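# Move folded towel from bottom drawer onto table, close drawer

## Task

Remove the folded towel from the bottom drawer, set it down on the table while it is still folded once in half, and then close the drawer. The attempt fails if the towel's mean height falls by more than about a thumb's length in a single drop while no hand is holding it.

## Robot and tools

Robot: two arms, left_arm and right_arm, each ending in a five-finger hand. right_arm has a right hand; left_arm has a mirrored left hand. Base positions in the scene frame: left_arm (-0.021, +0.333, +0.015) m, right_arm (+0.031, -0.226, +0.009) m, each turned very slightly about z. A camera stand sits behind the arms.

Scene frame: origin at table-top height, halfway between the two nominal bases; +z up, +x out across the table, +y toward left_arm. Image left/right does not match arm names. Reported end_effector_position (m) and end_effector_quat_wxyz are in this frame and can be off by a few cm.

Hand point: a spot 0.05 m in front of the palm and 0.15 m from the wrist mount. Its +z runs along the straightened fingers (fingertips 0.06-0.07 m past it), +y comes out of the palm, and +x goes across the palm away from the thumb on the right hand (toward the thumb on the left hand). A wrist bracket on the little-finger side can collide with things.

The row (used by execute_actions and move): 28 numbers, each in [-1, 1], always covering both arms. Order: left dx, dy, dz, rx, ry, rz; left little, ring, middle, index, thumb_bend, thumb_turn, force_limit, speed; then the same 14 for the right arm. The six pose numbers are an offset, not a pose. It is measured from that arm's Hand target at the moment the action or move begins, along the Hand target's own axes. 1.0 equals 0.6 m for dx/dy/dz or 180 degrees for rx/ry/rz, and rx/ry/rz form one rotation vector. Every row in one action counts from that same start, and sending the same offset again moves the arm further. Six zeros ask the arm to go back to its Hand target. Each control step clips the commanded orientation to within 40 degrees of the measured one. Arms often come to rest 1-3 cm (sometimes 5 cm) short or low. If that happens, send the missing distance as a fresh offset.

Hand numbers are absolute targets. For each finger and for thumb_bend, +1 is straight and -1 is curled. thumb_turn -1 puts the thumb in front of the palm, opposite the fingers; +1 puts it beside the palm. force_limit runs from about 0 N at -1 to 10 N at +1 (15 N for the two thumb motors). speed runs from near zero at -1 up to full speed at +0.48 and stays at full speed above that. No value means 'unchanged': to keep a hand as it is, repeat the last eight numbers actually sent to it. If nothing has been sent yet, use its hand_measured plus hand_force_limit and hand_speed. With the thumb turned in, the hand can hold objects about 0.035-0.065 m thick, or a handle as thin as about 0.025 m. For a soft grip, close at speed -0.94 or below. To tighten, raise force_limit and send a target more closed than hand_measured.

Tools:
- execute_actions(actions, cameras): actions is a list of actions. Each action holds up to 15 rows, one row per 1/30 s step, and the last row repeats to fill 15 steps. An empty list returns images only. cameras is a list of names, ["all"], or [].
- move(target, speed, blend, blocking, cameras): target is one row, or a list of up to 15 rows whose offsets all count from the same starting Hand targets. speed is in m/s from 0.002 to 4.3 (default 0.25), with turns capped at twice that in rad/s. It can be one number or one per target. blend is a corner radius in m (0 means stop at each target). blocking=false returns after about 0.5 s while the motion carries on. Paths are straight and ignore obstacles and the other arm. The limit is 10 s in total.
- wait(seconds 0-10), stop() to brake a running move, zoom_image(camera, region [x0,y0,x1,y1] in pixels, at most 504x504), show_instructions(), and finished_scene(scene=1), which cannot be undone.

Cameras: cam_high 896x504 (pinhole), cam_left_wrist and cam_right_wrist 616x616 (fisheye).

Results report per arm: end_effector_position/quat, Hand target (the base for the next offsets), joint positions, velocities, torques, motor temperatures, hand_measured, hand_stopped_by (moving, target, force, stalled, fault), hand_load_n (fingertip force, positive when pushed open), hand_force_limit and hand_speed. If the load drops to about 0 while holding, the grip has been lost. move adds a line such as 'move: done', off_target, moving, held or fault, along with limits=paced (pose clipped) or limits=held (steps withheld). MOTOR HOT appears at 85 °C. At 100 °C that arm goes limp for 30-60 s (OVER-TEMPERATURE FAULT).

Cautions: keep the towel in a hand until it is resting on the table, and never let it drop unheld. Do not knock anything off the table or leave it off the table. Avoid fast or hard contact with the drawer, the cabinet or the table, because the impact grows with speed and with how far past contact the target lies. To end a press, command a target back past the hand point. Keep the arms apart, and never close one hand on the other's fingers. Route paths around an arm's own base, not close past it. Avoid long stretched-out holds and pushing toward poses the arm cannot reach, since both heat the motors. Thinking time lets the scene keep running, so be brief while a move is in progress.

Each tool is called after "Request:" in YAML: its name, and indented under it one key for each argument.

Reference images:

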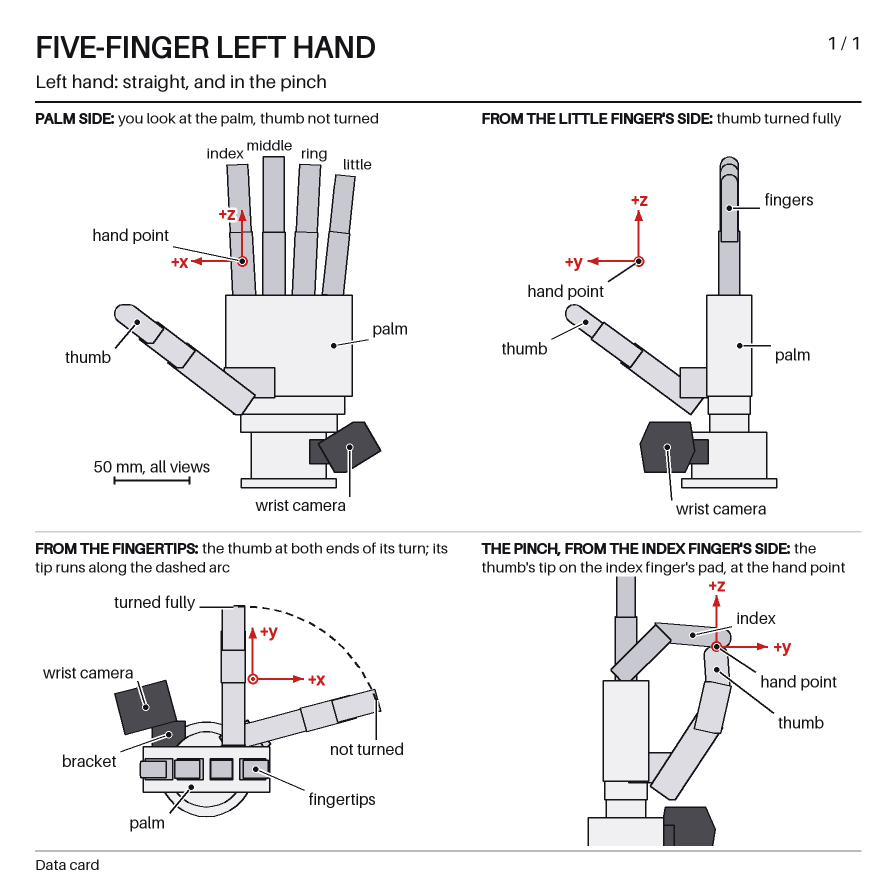

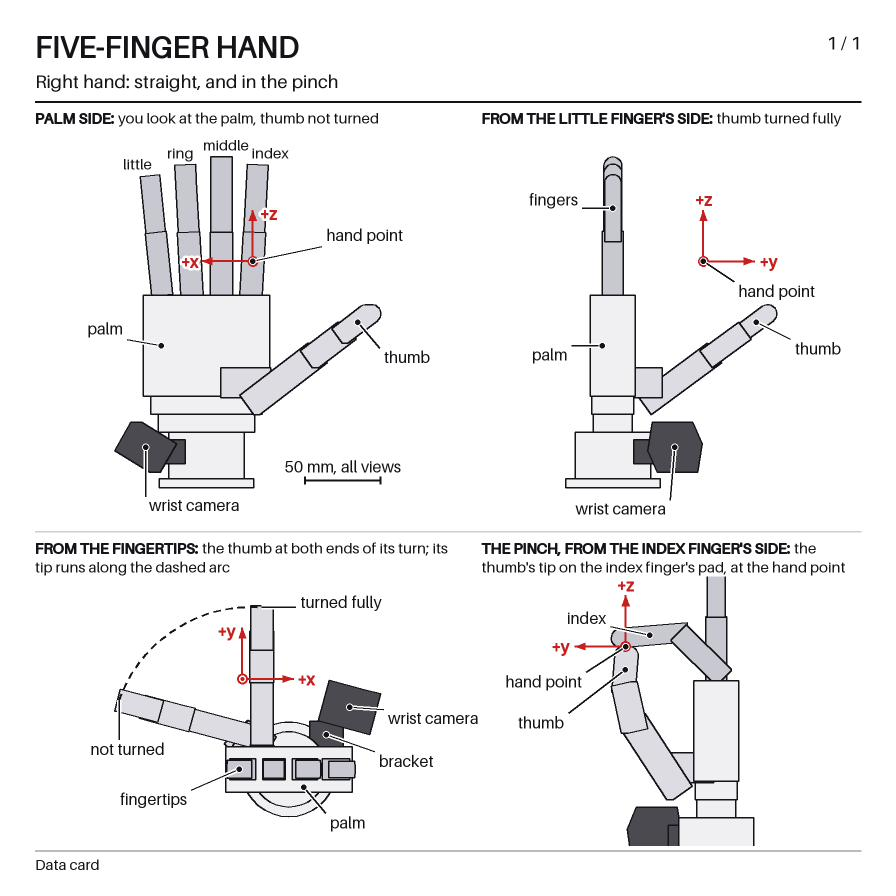

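## Session

Request:
execute_actions:
  actions: []

Scene clock: 0.00 s.
left_arm: end_effector_position=(+0.1311, +0.4671, +0.0958) hand_measured=(+1.000, +1.000, +1.000, +1.000, +1.000, +1.000) hand_load_n=(+0.0, +0.0, +0.0, +0.0, +0.0, +0.0) hand_stopped_by=(target, target, target, target, target, target) hand_force_limit=0.00 hand_speed=-0.80 end_effector_quat_wxyz=(+0.193, +0.977, +0.095, +0.000) | right_arm: end_effector_position=(+0.3019, +0.2038, +0.3571) hand_measured=(+1.000, +1.000, +1.000, +1.000, +1.000, +1.000) hand_load_n=(+0.0, +0.0, +0.0, +0.0, +0.0, +0.0) hand_stopped_by=(target, target, target, target, target, target) hand_force_limit=0.00 hand_speed=-0.80 end_effector_quat_wxyz=(+0.717, -0.677, +0.103, -0.133)
Joint positions: left_arm=[1.176 1.281 0.718 -1.355 0.176 -0.544] | right_arm=[0.828 1.035 0.773 0.333 -0.448 -0.002]
Joint velocities: within noise
Joint torques (N m): no reading
Motor temperatures (°C): left_arm=[33 32 37 33 31 32] | right_arm=[35 31 32 34 32 30]
Heat: left arm: hottest elbow 37 °C; right arm: hottest waist 35 °C.
Hand target: left_arm +0.1341, +0.4744, +0.0999; +0.185, +0.978, +0.094, +0.005 | right_arm +0.3045, +0.2064, +0.3758; +0.726, -0.666, +0.096, -0.140

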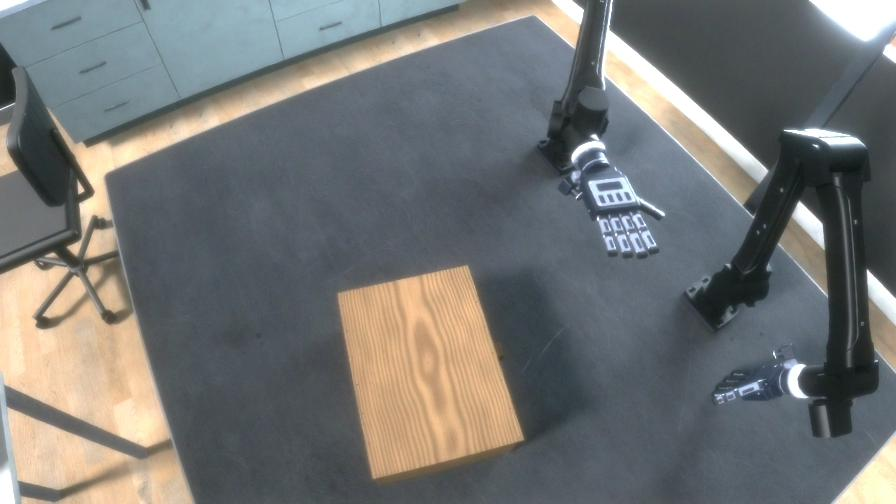

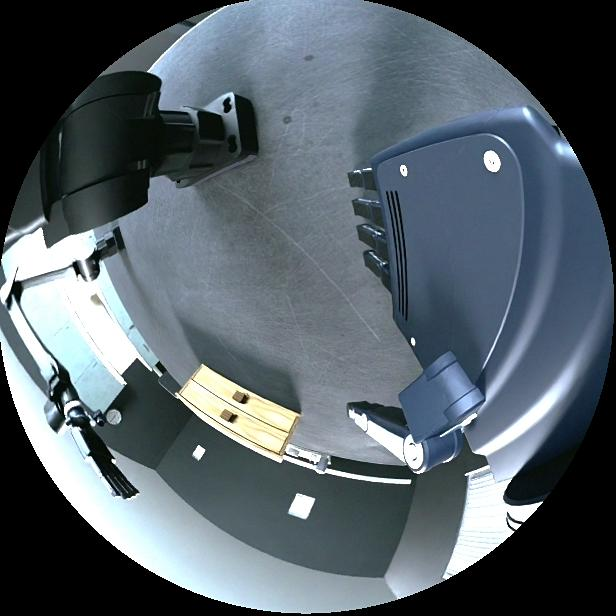

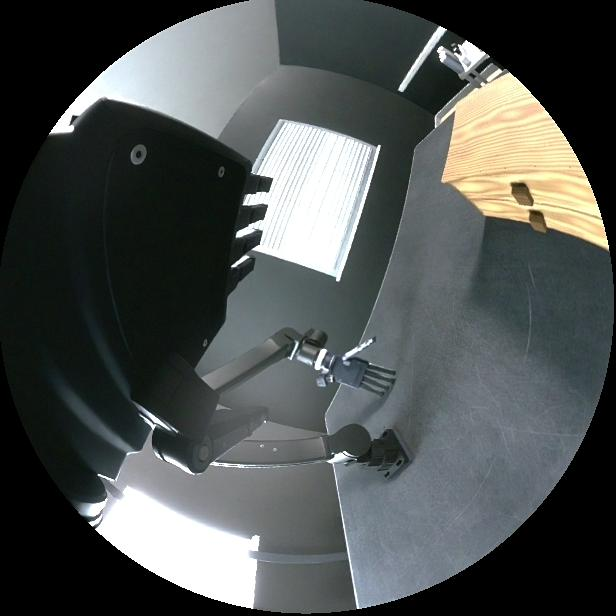

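Request:
zoom_image:
  camera: "cam_high"
  region: [320, 240, 620, 500]

Request:
zoom_image:
  camera: "cam_right_wrist"
  region: [400, 40, 616, 340]

Request:
zoom_image:
  camera: "cam_left_wrist"
  region: [140, 320, 340, 500]

Request:
zoom_image:
  camera: "cam_high"
  region: [500, 60, 896, 460]

Scaled by 1.680.

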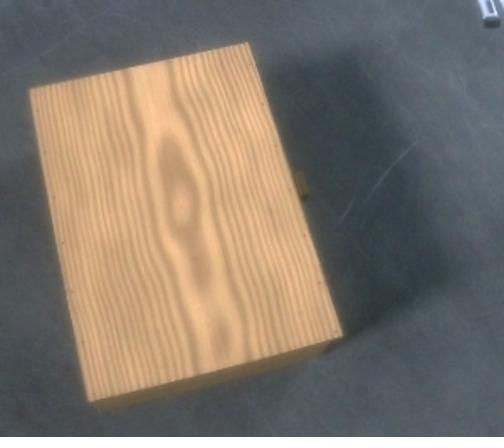

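Scaled by 1.680 from the camera's 616x616 image, which has a finer 880x880 frame.

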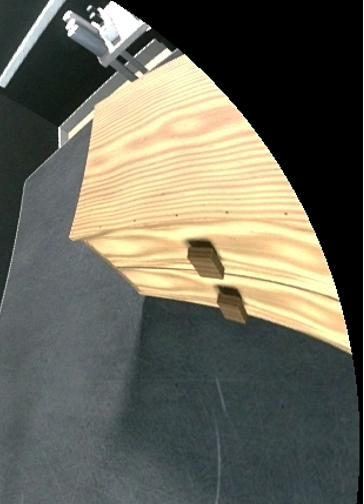

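Scaled by 2.520 from the camera's 616x616 image, which has a finer 880x880 frame.

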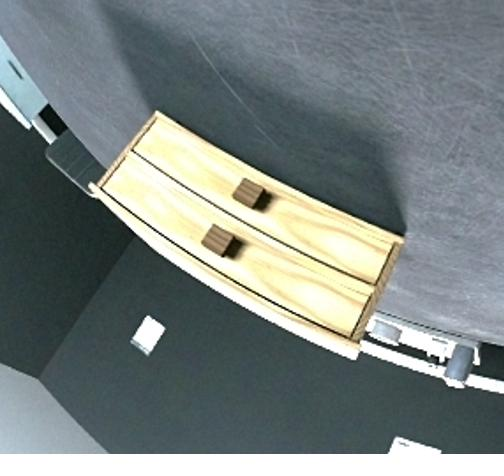

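Scaled by 1.260.

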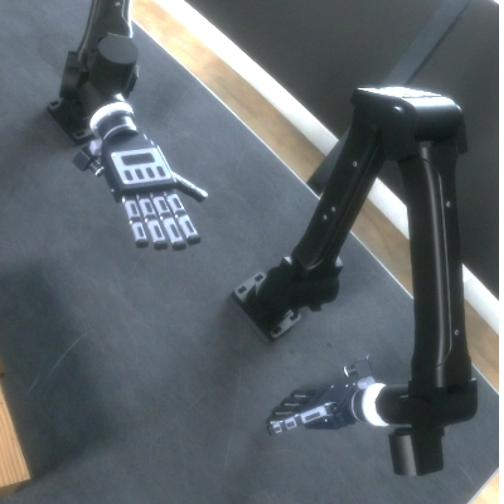

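Request:
move:
  target: [0,0,0,0,0,0,1,1,1,1,1,1,0,-0.8, 0.095,0.2605,-0.0513,-0.108,0.058,-0.485,1,1,1,1,1,-1,0,0.3]
  speed: 0.25
  cameras: ["all"]

Scene clock: 162.63 s.
left_arm: end_effector_position=(+0.1311, +0.4671, +0.0958) hand_measured=(+1.000, +1.000, +1.000, +1.000, +1.000, +1.000) hand_load_n=(+0.0, +0.0, +0.0, +0.0, +0.0, +0.0) hand_stopped_by=(target, target, target, target, target, target) hand_force_limit=0.00 hand_speed=-0.80 end_effector_quat_wxyz=(+0.193, +0.977, +0.095, +0.000) | right_arm: end_effector_position=(+0.3659, +0.1665, +0.2220) hand_measured=(+1.000, +1.000, +1.000, +1.000, +1.000, -1.000) hand_load_n=(+0.0, +0.0, +0.5, +0.0, +0.0, +0.0) hand_stopped_by=(target, target, target, target, target, target) hand_force_limit=0.00 hand_speed=0.30 end_effector_quat_wxyz=(-0.307, +0.642, +0.301, +0.635)
Joint positions: left_arm=[1.176 1.281 0.718 -1.355 0.176 -0.544] | right_arm=[1.077 1.278 0.504 0.768 0.147 -1.559]
Joint torques (N m): left_arm=[0.62 -6.01 8.76 -0.77 0.07 -0.06] | right_arm=[1.67 -6.01 6.22 3 0.16 -0.26]
Motor temperatures (°C): left_arm=[33 32 41 33 31 32] | right_arm=[34 31 40 33 32 29]
Heat: left arm: hottest elbow 41 °C; right arm: hottest elbow 40 °C.
Hand target: left_arm +0.1341, +0.4745, +0.0999; +0.185, +0.978, +0.094, +0.005 | right_arm +0.3599, +0.1701, +0.2199; -0.308, +0.636, +0.308, +0.637
Off the commanded pose: left_arm 0.009 m, 1 deg | right_arm 0.007 m, 1 deg.
move: done

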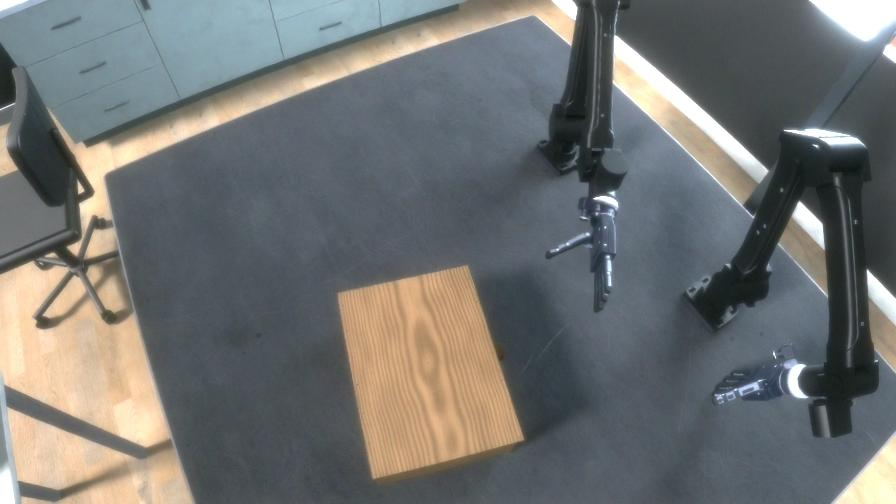

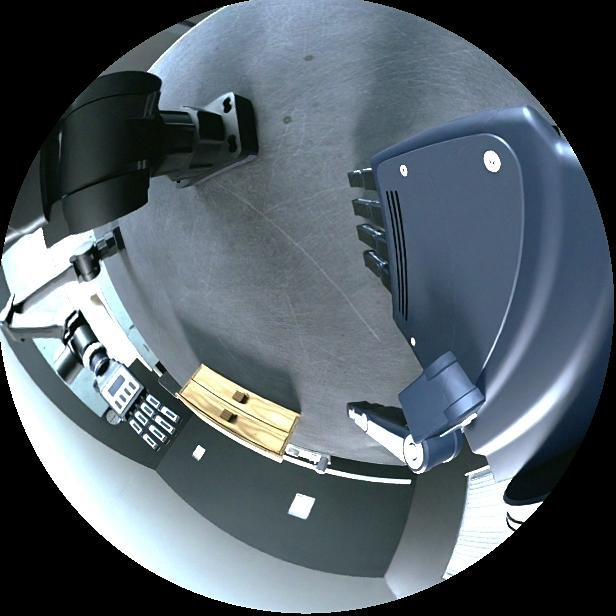

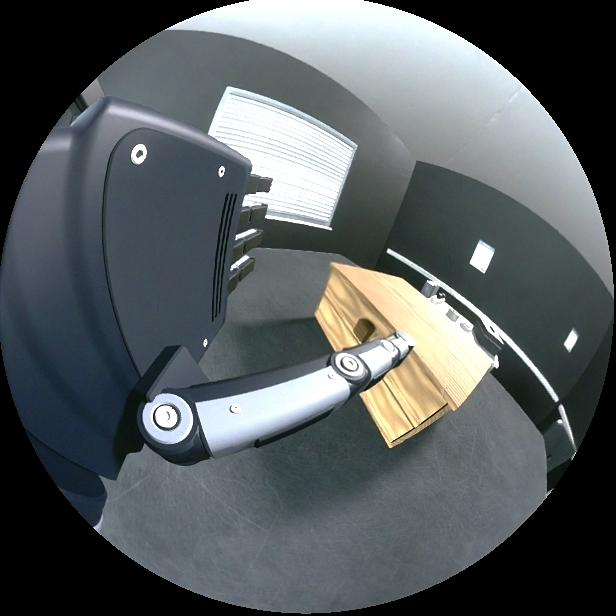

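Request:
move:
  target: [0,0,0,0,0,0,1,1,1,1,1,1,0,-0.8, -0.2667,0.0743,0.1212,0,0,0,1,1,0.5,0.5,0.3,-1,0,0.3]
  speed: 0.2
  cameras: ["cam_high","cam_right_wrist"]

Scene clock: 204.03 s.
left_arm: end_effector_position=(+0.1311, +0.4671, +0.0958) hand_measured=(+1.000, +1.000, +1.000, +1.000, +1.000, +1.000) hand_load_n=(+0.0, +0.0, +0.0, +0.0, +0.0, +0.0) hand_stopped_by=(target, target, target, target, target, target) hand_force_limit=0.00 hand_speed=-0.80 end_effector_quat_wxyz=(+0.193, +0.977, +0.095, +0.000) | right_arm: end_effector_position=(+0.4273, +0.1955, +0.0487) hand_measured=(+1.000, +1.000, +0.500, +0.500, +0.300, -1.000) hand_load_n=(+0.0, +0.0, +0.0, +0.0, +0.0, +0.0) hand_stopped_by=(target, target, target, target, target, target) hand_force_limit=0.00 hand_speed=0.30 end_effector_quat_wxyz=(-0.308, +0.649, +0.314, +0.620)
Joint positions: left_arm=[1.176 1.281 0.718 -1.355 0.176 -0.544] | right_arm=[0.966 1.959 0.601 1.318 0.013 -1.56]
Joint torques (N m): left_arm=[0.67 -5.95 8.59 -0.66 0.06 -0.08] | right_arm=[-0.26 -10.17 4.96 3.11 -0.06 -0.26]
Heat: left arm: hottest elbow 41 °C; right arm: hottest elbow 38 °C.
Hand target: left_arm +0.1341, +0.4745, +0.0999; +0.185, +0.978, +0.094, +0.005 | right_arm +0.4401, +0.1994, +0.0600; -0.308, +0.636, +0.308, +0.637
Off the commanded pose: left_arm 0.009 m, 1 deg | right_arm 0.018 m, 2 deg.
move: off_target (right_arm)
Images, in order (width x height): cam_high 896x504, cam_right_wrist 616x616.

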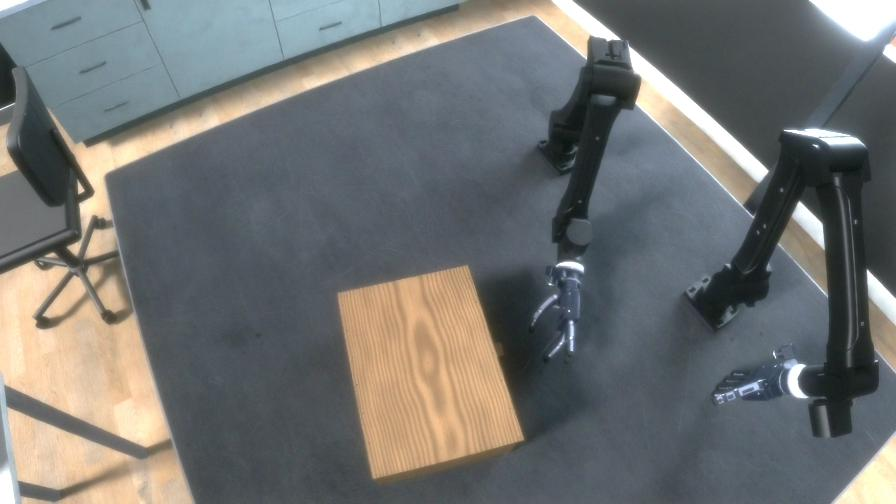

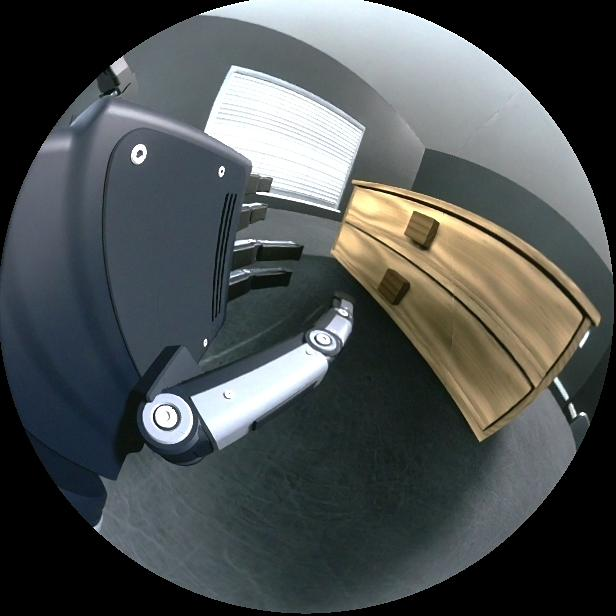

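Request:
zoom_image:
  camera: "cam_right_wrist"
  region: [220, 170, 480, 400]

Request:
zoom_image:
  camera: "cam_high"
  region: [440, 240, 640, 440]

Scaled by 1.938 from the camera's 616x616 image, which has a finer 880x880 frame.

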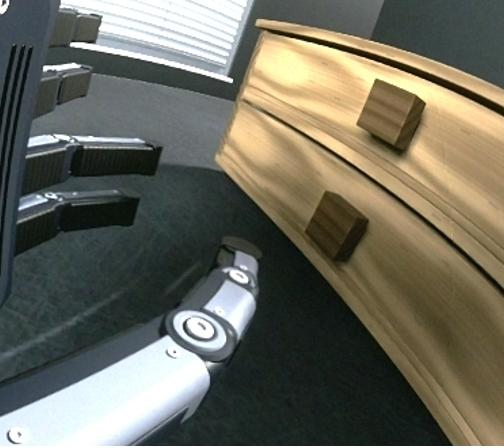

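Scaled by 2.520.

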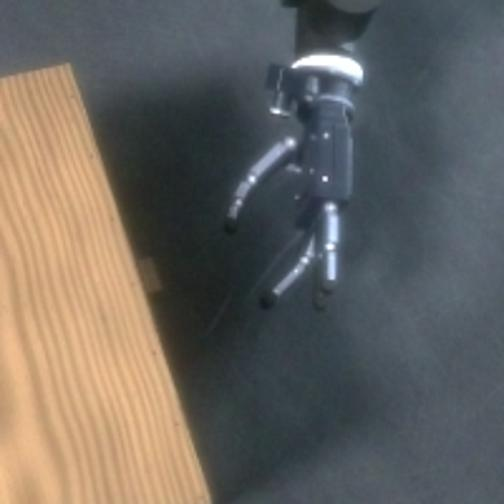

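Request:
move:
  target: [0,0,0,0,0,0,1,1,1,1,1,1,0,-0.8, -0.0217,0.0624,0.048,0,0,0,1,1,0.5,0.5,0.3,-1,0,0.3]
  speed: 0.12
  cameras: ["cam_high","cam_right_wrist"]

Request:
zoom_image:
  camera: "cam_right_wrist"
  region: [240, 170, 480, 400]

Scene clock: 249.80 s.
left_arm: end_effector_position=(+0.1311, +0.4671, +0.0958) hand_measured=(+1.000, +1.000, +1.000, +1.000, +1.000, +1.000) hand_load_n=(+0.0, +0.0, +0.0, +0.0, +0.0, +0.0) hand_stopped_by=(target, target, target, target, target, target) hand_force_limit=0.00 hand_speed=-0.80 end_effector_quat_wxyz=(+0.193, +0.977, +0.095, +0.000) | right_arm: end_effector_position=(+0.4756, +0.1955, +0.0429) hand_measured=(+1.000, +1.000, +0.500, +0.500, +0.300, -1.000) hand_load_n=(+0.0, +0.0, +0.0, +0.0, +0.0, +0.0) hand_stopped_by=(target, target, target, target, target, target) hand_force_limit=0.00 hand_speed=0.30 end_effector_quat_wxyz=(-0.312, +0.642, +0.310, +0.629)
Joint positions: left_arm=[1.176 1.281 0.718 -1.355 0.176 -0.544] | right_arm=[0.873 2.025 0.691 1.318 -0.077 -1.561]
Joint torques (N m): left_arm=[0.67 -5.89 8.91 -0.8 0.08 -0.11] | right_arm=[0.03 -10.64 5.46 2.04 -0.08 -0.23]
Heat: left arm: hottest elbow 41 °C; right arm: hottest elbow 36 °C.
Hand target: left_arm +0.1341, +0.4745, +0.0999; +0.185, +0.978, +0.094, +0.005 | right_arm +0.4873, +0.1989, +0.0472; -0.308, +0.636, +0.308, +0.637
Off the commanded pose: left_arm 0.009 m, 1 deg | right_arm 0.013 m, 1 deg.
move: off_target (right_arm)
Images, in order (width x height): cam_high 896x504, cam_right_wrist 616x616.

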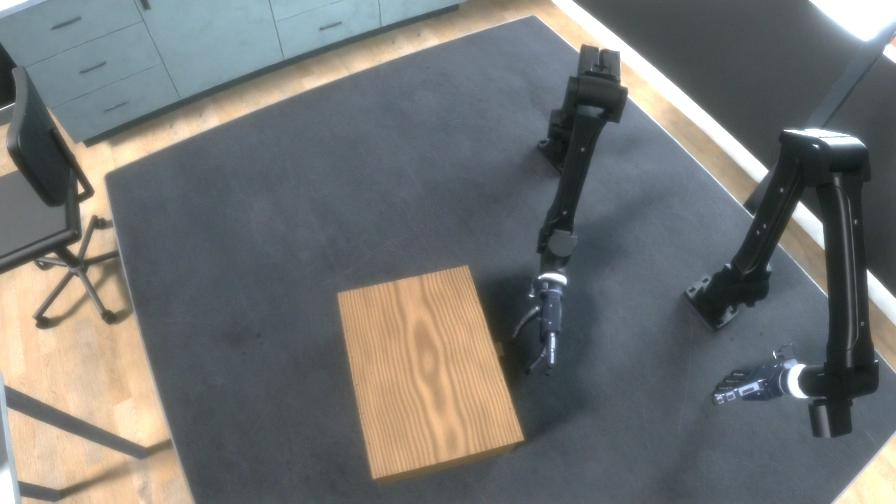

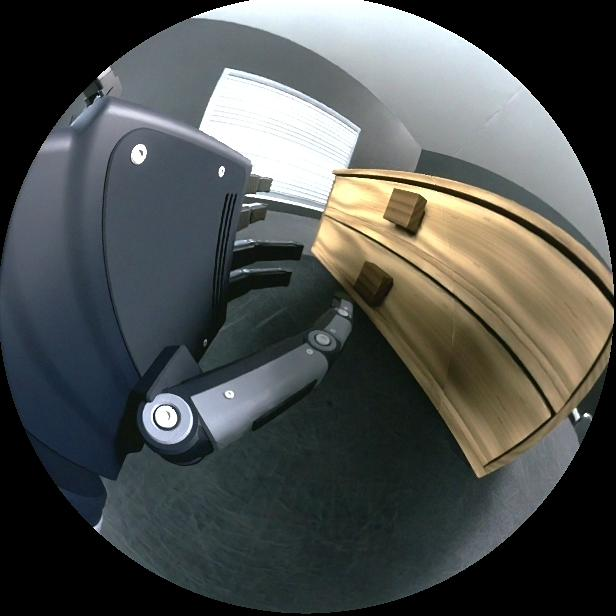

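Scaled by 2.100 from the camera's 616x616 image, which has a finer 880x880 frame.

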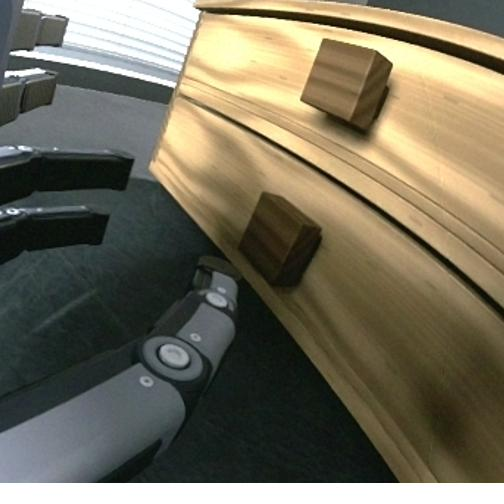

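Request:
move:
  target: [0,0,0,0,0,0,1,1,1,1,1,1,0,-0.8, -0.0103,0.0382,0.0302,0,0,0,1,1,0.5,0.5,0.3,-1,0,0.3]
  speed: 0.1
  cameras: ["cam_high","cam_right_wrist"]

Request:
zoom_image:
  camera: "cam_right_wrist"
  region: [240, 170, 480, 400]

Request:
zoom_image:
  camera: "cam_high"
  region: [460, 260, 620, 420]

Scene clock: 264.87 s.
left_arm: end_effector_position=(+0.1311, +0.4671, +0.0958) hand_measured=(+1.000, +1.000, +1.000, +1.000, +1.000, +1.000) hand_load_n=(+0.0, +0.0, +0.0, +0.0, +0.0, +0.0) hand_stopped_by=(target, target, target, target, target, target) hand_force_limit=0.00 hand_speed=-0.80 end_effector_quat_wxyz=(+0.193, +0.977, +0.095, +0.000) | right_arm: end_effector_position=(+0.5039, +0.1965, +0.0381) hand_measured=(+1.000, +1.000, +0.500, +0.500, +0.300, -1.000) hand_load_n=(+0.0, +0.0, +0.0, +0.0, +0.0, +0.0) hand_stopped_by=(target, target, target, target, target, target) hand_force_limit=0.00 hand_speed=0.30 end_effector_quat_wxyz=(-0.313, +0.640, +0.309, +0.630)
Joint positions: left_arm=[1.176 1.281 0.718 -1.355 0.176 -0.544] | right_arm=[0.826 2.062 0.752 1.3 -0.125 -1.561]
Joint torques (N m): left_arm=[0.85 -5.54 8.87 -0.79 0.09 -0.08] | right_arm=[0.03 -11.69 5.39 1.78 -0.11 -0.25]
Heat: left arm: hottest elbow 41 °C; right arm: hottest elbow 36 °C.
Hand target: left_arm +0.1341, +0.4745, +0.0999; +0.185, +0.978, +0.094, +0.005 | right_arm +0.5165, +0.1989, +0.0408; -0.308, +0.636, +0.308, +0.637
Off the commanded pose: left_arm 0.009 m, 1 deg | right_arm 0.013 m, 1 deg.
move: off_target (right_arm)
Images, in order (width x height): cam_high 896x504, cam_right_wrist 616x616.

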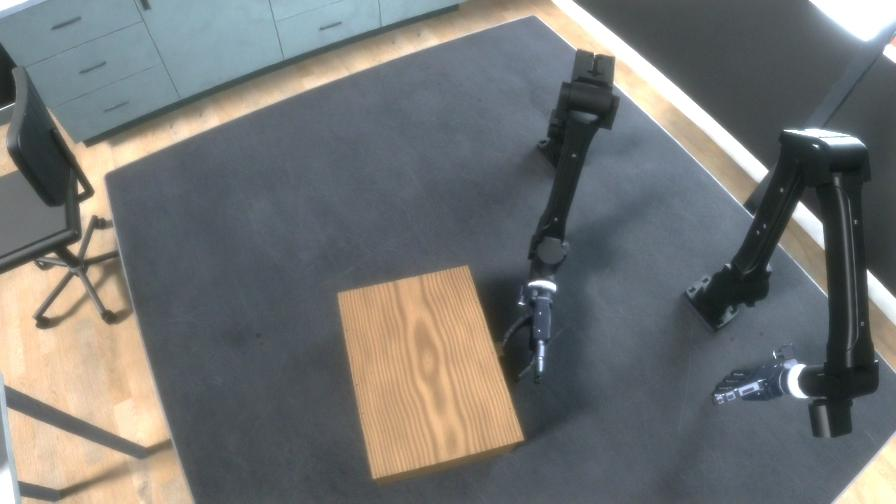

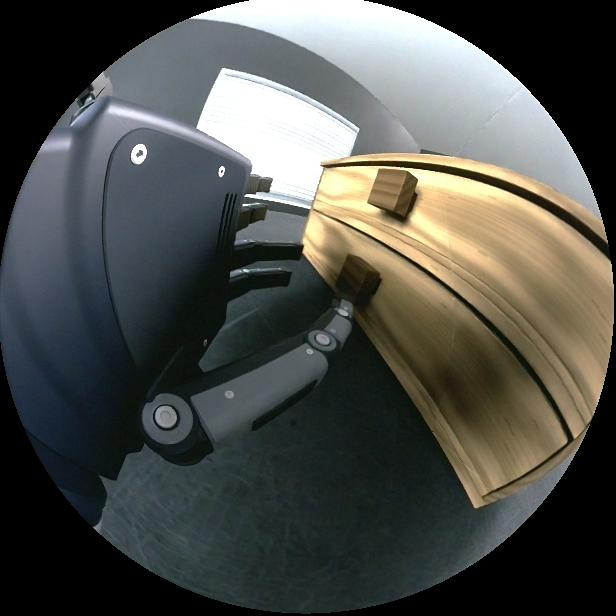

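Scaled by 2.100 from the camera's 616x616 image, which has a finer 880x880 frame.

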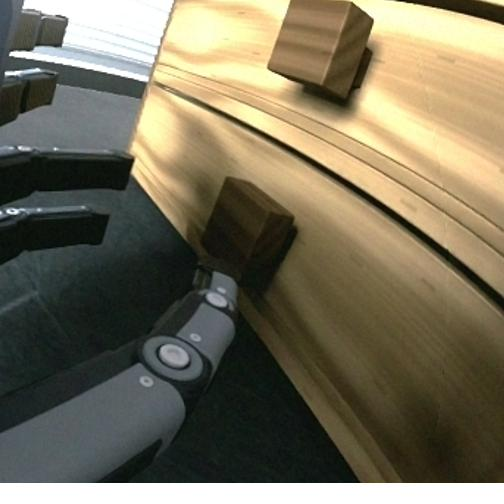

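Scaled by 3.150.

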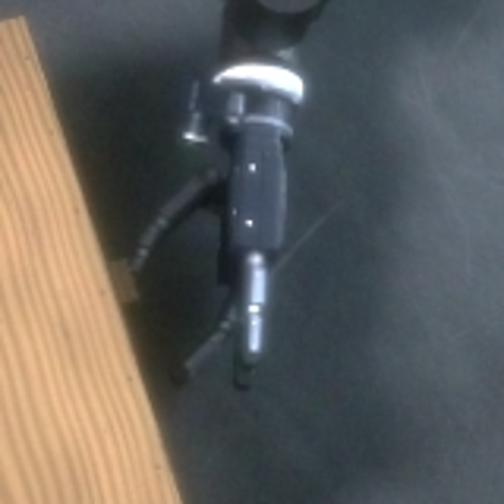

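Request:
zoom_image:
  camera: "cam_right_wrist"
  region: [320, 150, 430, 320]

Scaled by 2.965 from the camera's 616x616 image, which has a finer 880x880 frame.

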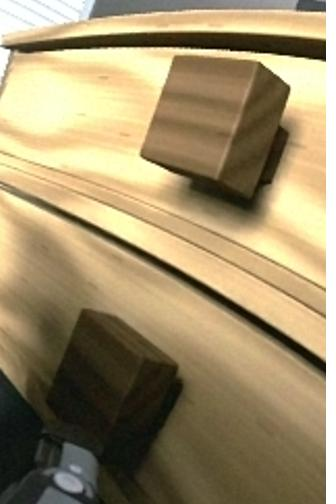

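Request:
zoom_image:
  camera: "cam_high"
  region: [360, 420, 540, 500]

Scaled by 2.800.

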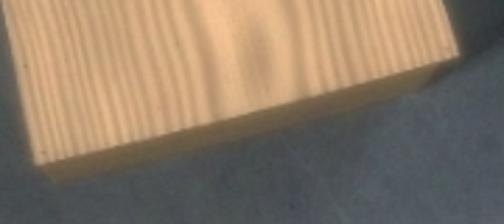

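Request:
move:
  target: [0,0,0,0,0,0,1,1,1,1,1,1,0,-0.8, 0,0.0277,0.0117,0,0,0,1,1,0.5,0.5,0.3,-1,0,0.3]
  speed: 0.08
  cameras: ["cam_high","cam_right_wrist"]

Request:
zoom_image:
  camera: "cam_right_wrist"
  region: [300, 130, 450, 330]

Request:
zoom_image:
  camera: "cam_high"
  region: [460, 260, 620, 420]

Scene clock: 326.40 s.
left_arm: end_effector_position=(+0.1311, +0.4671, +0.0958) hand_measured=(+1.000, +1.000, +1.000, +1.000, +1.000, +1.000) hand_load_n=(+0.0, +0.0, +0.0, +0.0, +0.0, +0.0) hand_stopped_by=(target, target, target, target, target, target) hand_force_limit=0.00 hand_speed=-0.80 end_effector_quat_wxyz=(+0.193, +0.977, +0.095, +0.000) | right_arm: end_effector_position=(+0.5206, +0.1925, +0.0379) hand_measured=(+1.000, +1.000, +0.500, +0.500, +0.300, -1.000) hand_load_n=(+0.0, +0.0, +0.0, +0.0, +0.0, +0.5) hand_stopped_by=(target, target, target, target, target, target) hand_force_limit=0.00 hand_speed=0.30 end_effector_quat_wxyz=(-0.313, +0.640, +0.309, +0.630)
Joint positions: left_arm=[1.176 1.281 0.718 -1.355 0.176 -0.544] | right_arm=[0.793 2.07 0.778 1.282 -0.159 -1.561]
Joint torques (N m): left_arm=[0.91 -5.6 8.61 -0.77 0.11 -0.1] | right_arm=[-0.21 -12.04 5.72 1.8 -0.07 -0.23]
Heat: left arm: hottest elbow 41 °C; right arm: hottest elbow 36 °C.
Hand target: left_arm +0.1341, +0.4745, +0.0999; +0.185, +0.978, +0.094, +0.005 | right_arm +0.5340, +0.1940, +0.0409; -0.308, +0.636, +0.308, +0.637
Off the commanded pose: left_arm 0.009 m, 1 deg | right_arm 0.014 m, 1 deg.
move: off_target (right_arm)
Images, in order (width x height): cam_high 896x504, cam_right_wrist 616x616.

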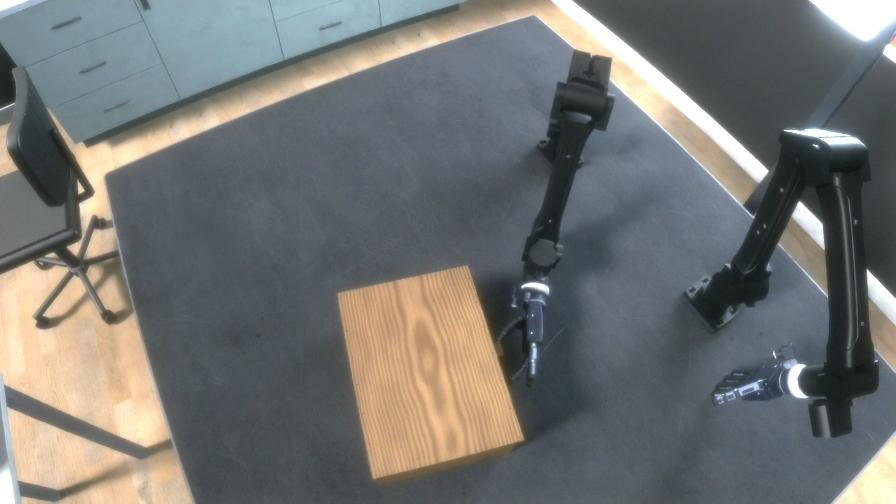

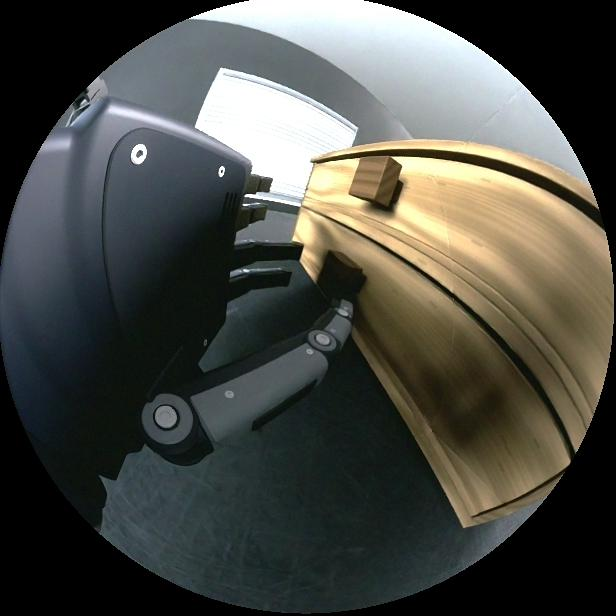

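Scaled by 2.520 from the camera's 616x616 image, which has a finer 880x880 frame.

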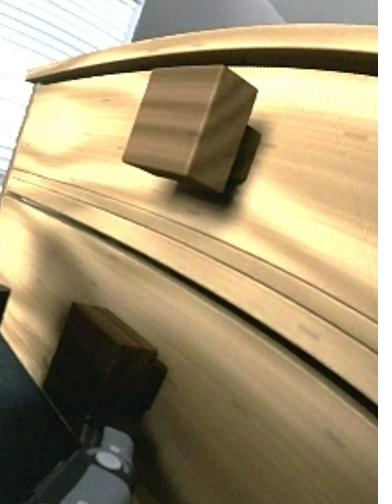

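Scaled by 3.150.

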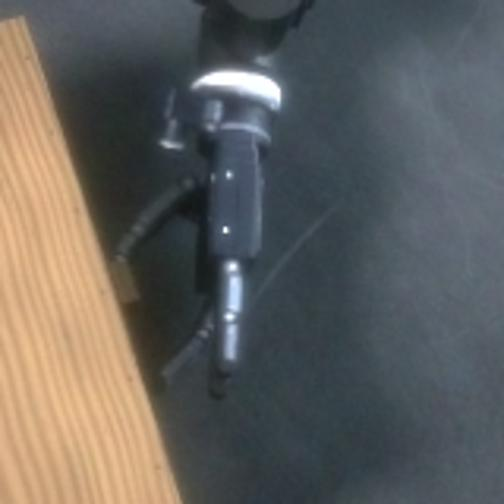

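Request:
zoom_image:
  camera: "cam_right_wrist"
  region: [310, 235, 380, 325]

Scaled by 5.600 from the camera's 616x616 image, which has a finer 880x880 frame.

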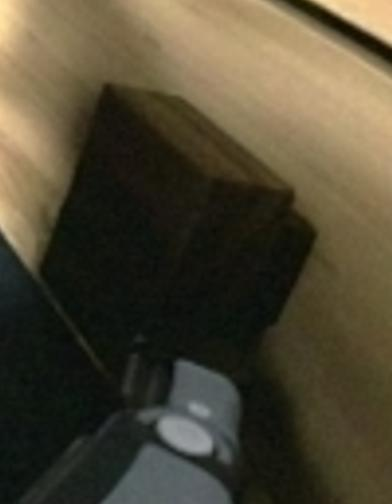

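Request:
move:
  target: [0,0,0,0,0,0,1,1,1,1,1,1,0,-0.8, 0,0.0107,0.0086,0,0,0,1,1,0.5,0.5,0.3,-1,0,0.3]
  speed: 0.08

Request:
move:
  target: [0,0,0,0,0,0,1,1,1,1,1,1,0,-0.8, 0,0,0,0,0,0,1,1,-0.1,-0.1,-0.1,-1,-0.3,-0.85]
  cameras: ["cam_high","cam_right_wrist"]

Request:
zoom_image:
  camera: "cam_right_wrist"
  region: [290, 210, 390, 330]

Scene clock: 352.17 s.
left_arm: end_effector_position=(+0.1311, +0.4671, +0.0958) hand_measured=(+1.000, +1.000, +1.000, +1.000, +1.000, +1.000) hand_load_n=(+0.0, -0.5, -0.5, +0.0, +0.0, +0.0) hand_stopped_by=(target, target, target, target, target, target) hand_force_limit=0.00 hand_speed=-0.80 end_effector_quat_wxyz=(+0.193, +0.977, +0.095, +0.000) | right_arm: end_effector_position=(+0.5277, +0.1937, +0.0380) hand_measured=(+1.000, +1.000, +0.500, +0.500, +0.300, -1.000) hand_load_n=(+0.0, +0.0, +0.0, +0.0, +0.0, +0.0) hand_stopped_by=(target, target, target, target, target, target) hand_force_limit=0.00 hand_speed=0.30 end_effector_quat_wxyz=(-0.314, +0.639, +0.310, +0.630)
Joint positions: left_arm=[1.176 1.281 0.718 -1.355 0.176 -0.544] | right_arm=[0.783 2.076 0.796 1.27 -0.172 -1.561]
Joint torques (N m): left_arm=[1.14 -5.19 8.66 -0.94 0.09 -0.07] | right_arm=[-0.5 -12.28 5.89 1.66 -0.05 -0.25]
Heat: left arm: hottest elbow 41 °C; right arm: hottest elbow 36 °C.
Hand target: left_arm +0.1341, +0.4745, +0.0999; +0.185, +0.978, +0.094, +0.005 | right_arm +0.5422, +0.1942, +0.0410; -0.308, +0.636, +0.308, +0.637
Off the commanded pose: left_arm 0.009 m, 1 deg | right_arm 0.015 m, 1 deg.
move: off_target (right_arm)

Scene clock: 354.30 s.
left_arm: end_effector_position=(+0.1311, +0.4671, +0.0958) hand_measured=(+1.000, +1.000, +1.000, +1.000, +1.000, +1.000) hand_load_n=(+0.0, +0.0, +0.0, +0.0, +0.0, +0.0) hand_stopped_by=(target, target, target, target, target, target) hand_force_limit=0.00 hand_speed=-0.80 end_effector_quat_wxyz=(+0.193, +0.977, +0.095, +0.000) | right_arm: end_effector_position=(+0.5289, +0.1952, +0.0374) hand_measured=(+1.000, +1.000, +0.084, -0.100, -0.100, -1.000) hand_load_n=(+0.0, +0.0, +0.5, +0.0, +0.0, +0.0) hand_stopped_by=(target, target, force, target, target, target) hand_force_limit=-0.30 hand_speed=-0.85 end_effector_quat_wxyz=(-0.315, +0.639, +0.311, +0.629)
Joint positions: left_arm=[1.176 1.281 0.718 -1.355 0.176 -0.544] | right_arm=[0.782 2.078 0.801 1.266 -0.177 -1.561]
Joint torques (N m): left_arm=[0.73 -5.13 8.7 -0.85 0.06 -0.1] | right_arm=[-0.32 -12.34 5.49 1.88 0.15 -0.24]
Heat: left arm: hottest elbow 41 °C; right arm: hottest elbow 36 °C.
Hand target: left_arm +0.1341, +0.4745, +0.0999; +0.185, +0.978, +0.094, +0.005 | right_arm +0.5422, +0.1941, +0.0410; -0.308, +0.636, +0.308, +0.637
Off the commanded pose: left_arm 0.009 m, 1 deg | right_arm 0.014 m, 1 deg.
move: off_target (right_arm)
Images, in order (width x height): cam_high 896x504, cam_right_wrist 616x616.

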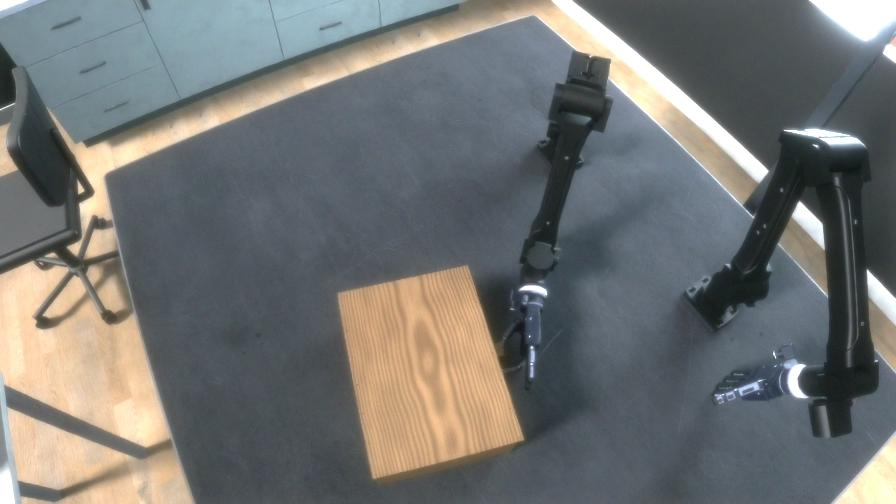

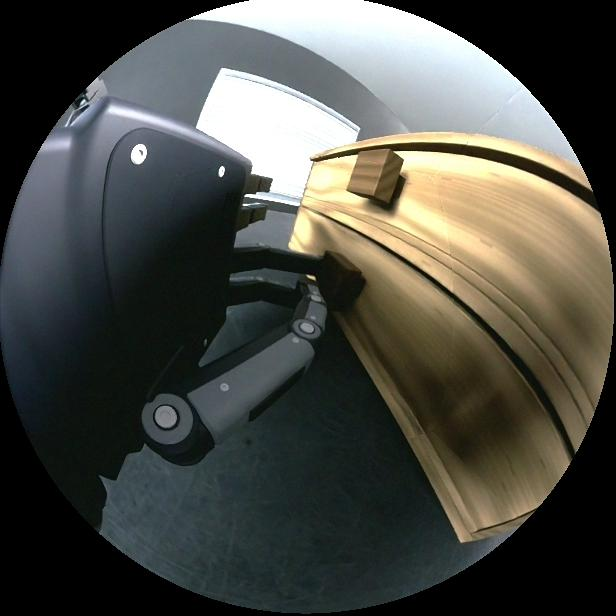

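Scaled by 4.200 from the camera's 616x616 image, which has a finer 880x880 frame.

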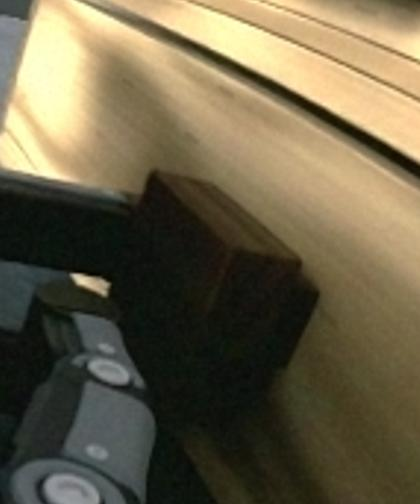

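Request:
zoom_image:
  camera: "cam_high"
  region: [470, 300, 570, 400]

Request:
zoom_image:
  camera: "cam_right_wrist"
  region: [220, 220, 350, 350]

Scaled by 5.040.

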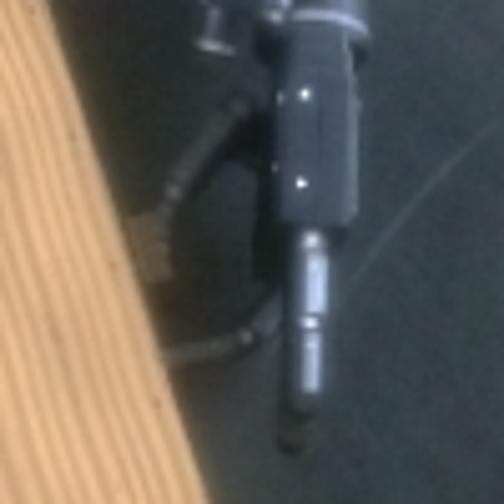

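Scaled by 3.877 from the camera's 616x616 image, which has a finer 880x880 frame.

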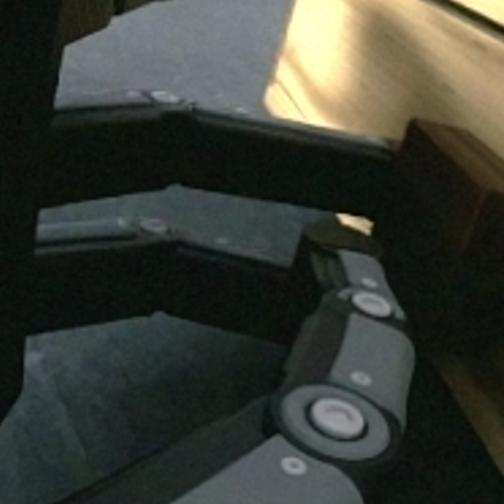

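Request:
move:
  target:
    - [0,0,0,0,0,0,1,1,1,1,1,1,0,-0.8, 0,0,0,0,0,0,1,1,0.5,0.5,0.3,-1,-0.3,0.0]
    - [0,0,0,0,0,0,1,1,1,1,1,1,0,-0.8, 0.015,-0.002,0.005,0,0,0,1,1,0.5,0.5,0.3,-1,-0.3,0.0]
    - [0,0,0,0,0,0,1,1,1,1,1,1,0,-0.8, 0.015,-0.002,0.005,0,0,0,1,1,-0.1,-0.1,0.3,-1,-0.3,-0.85]
  speed: 0.08
  cameras: ["cam_high","cam_right_wrist"]

Request:
zoom_image:
  camera: "cam_right_wrist"
  region: [280, 220, 390, 330]

Request:
zoom_image:
  camera: "cam_high"
  region: [470, 300, 570, 400]

Scene clock: 392.67 s.
left_arm: end_effector_position=(+0.1311, +0.4671, +0.0958) hand_measured=(+1.000, +1.000, +1.000, +1.000, +1.000, +1.000) hand_load_n=(+0.0, +0.0, +0.0, +0.0, +0.0, +0.0) hand_stopped_by=(target, target, target, target, target, target) hand_force_limit=0.00 hand_speed=-0.80 end_effector_quat_wxyz=(+0.193, +0.977, +0.095, +0.000) | right_arm: end_effector_position=(+0.5235, +0.2025, +0.0371) hand_measured=(+1.000, +1.000, -0.012, -0.100, +0.298, -1.000) hand_load_n=(+0.0, +0.0, +3.0, +0.0, -2.5, -1.5) hand_stopped_by=(target, target, force, target, target, target) hand_force_limit=-0.30 hand_speed=-0.85 end_effector_quat_wxyz=(-0.322, +0.639, +0.321, +0.621)
Joint positions: left_arm=[1.176 1.281 0.718 -1.355 0.176 -0.544] | right_arm=[0.79 2.071 0.802 1.248 -0.193 -1.562]
Joint torques (N m): left_arm=[0.62 -5.25 8.65 -0.84 0.07 -0.09] | right_arm=[-0.79 -13.51 5.67 1.5 0.97 -0.2]
Heat: left arm: hottest elbow 41 °C; right arm: hottest elbow 36 °C.
Hand target: left_arm +0.1341, +0.4745, +0.0999; +0.185, +0.978, +0.094, +0.005 | right_arm +0.5431, +0.1974, +0.0501; -0.308, +0.636, +0.308, +0.637
Off the commanded pose: left_arm 0.009 m, 1 deg | right_arm 0.024 m, 3 deg.
move: off_target (right_arm); target 3's new numbers were sent with right_arm's hand 0.024 m and 3 deg from that target
Images, in order (width x height): cam_high 896x504, cam_right_wrist 616x616.

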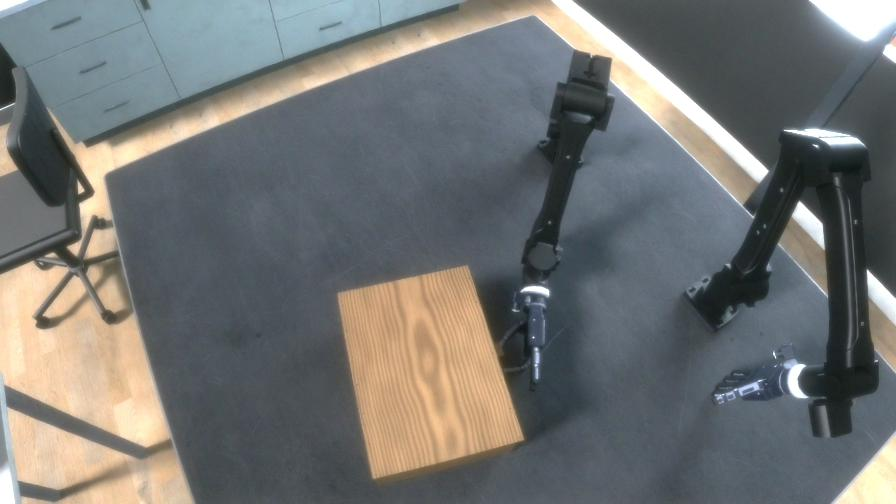

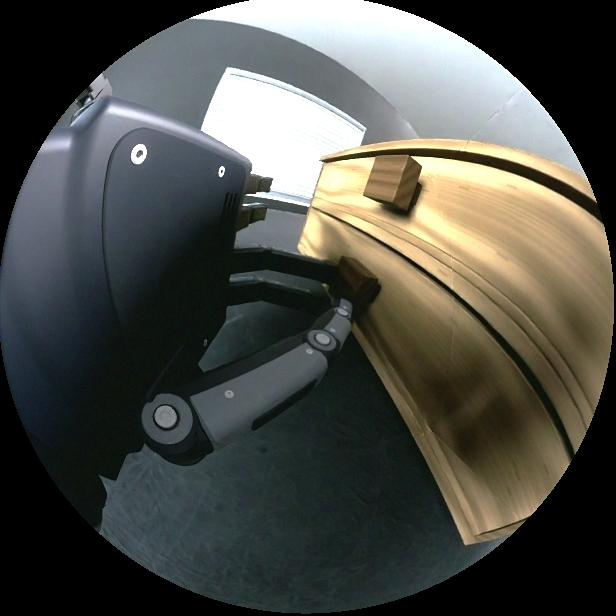

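Scaled by 4.582 from the camera's 616x616 image, which has a finer 880x880 frame.

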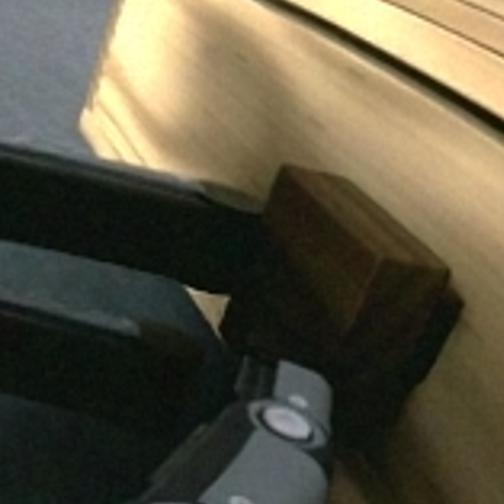

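Scaled by 5.040.

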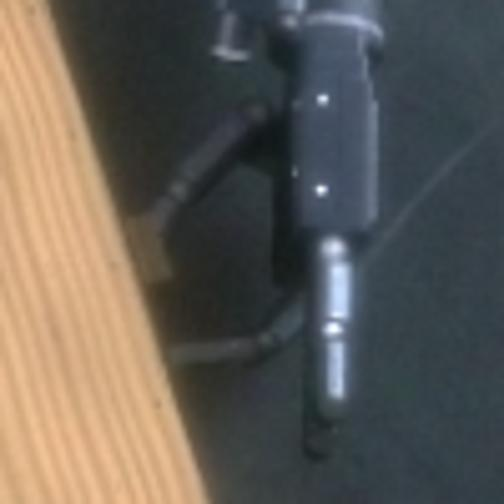

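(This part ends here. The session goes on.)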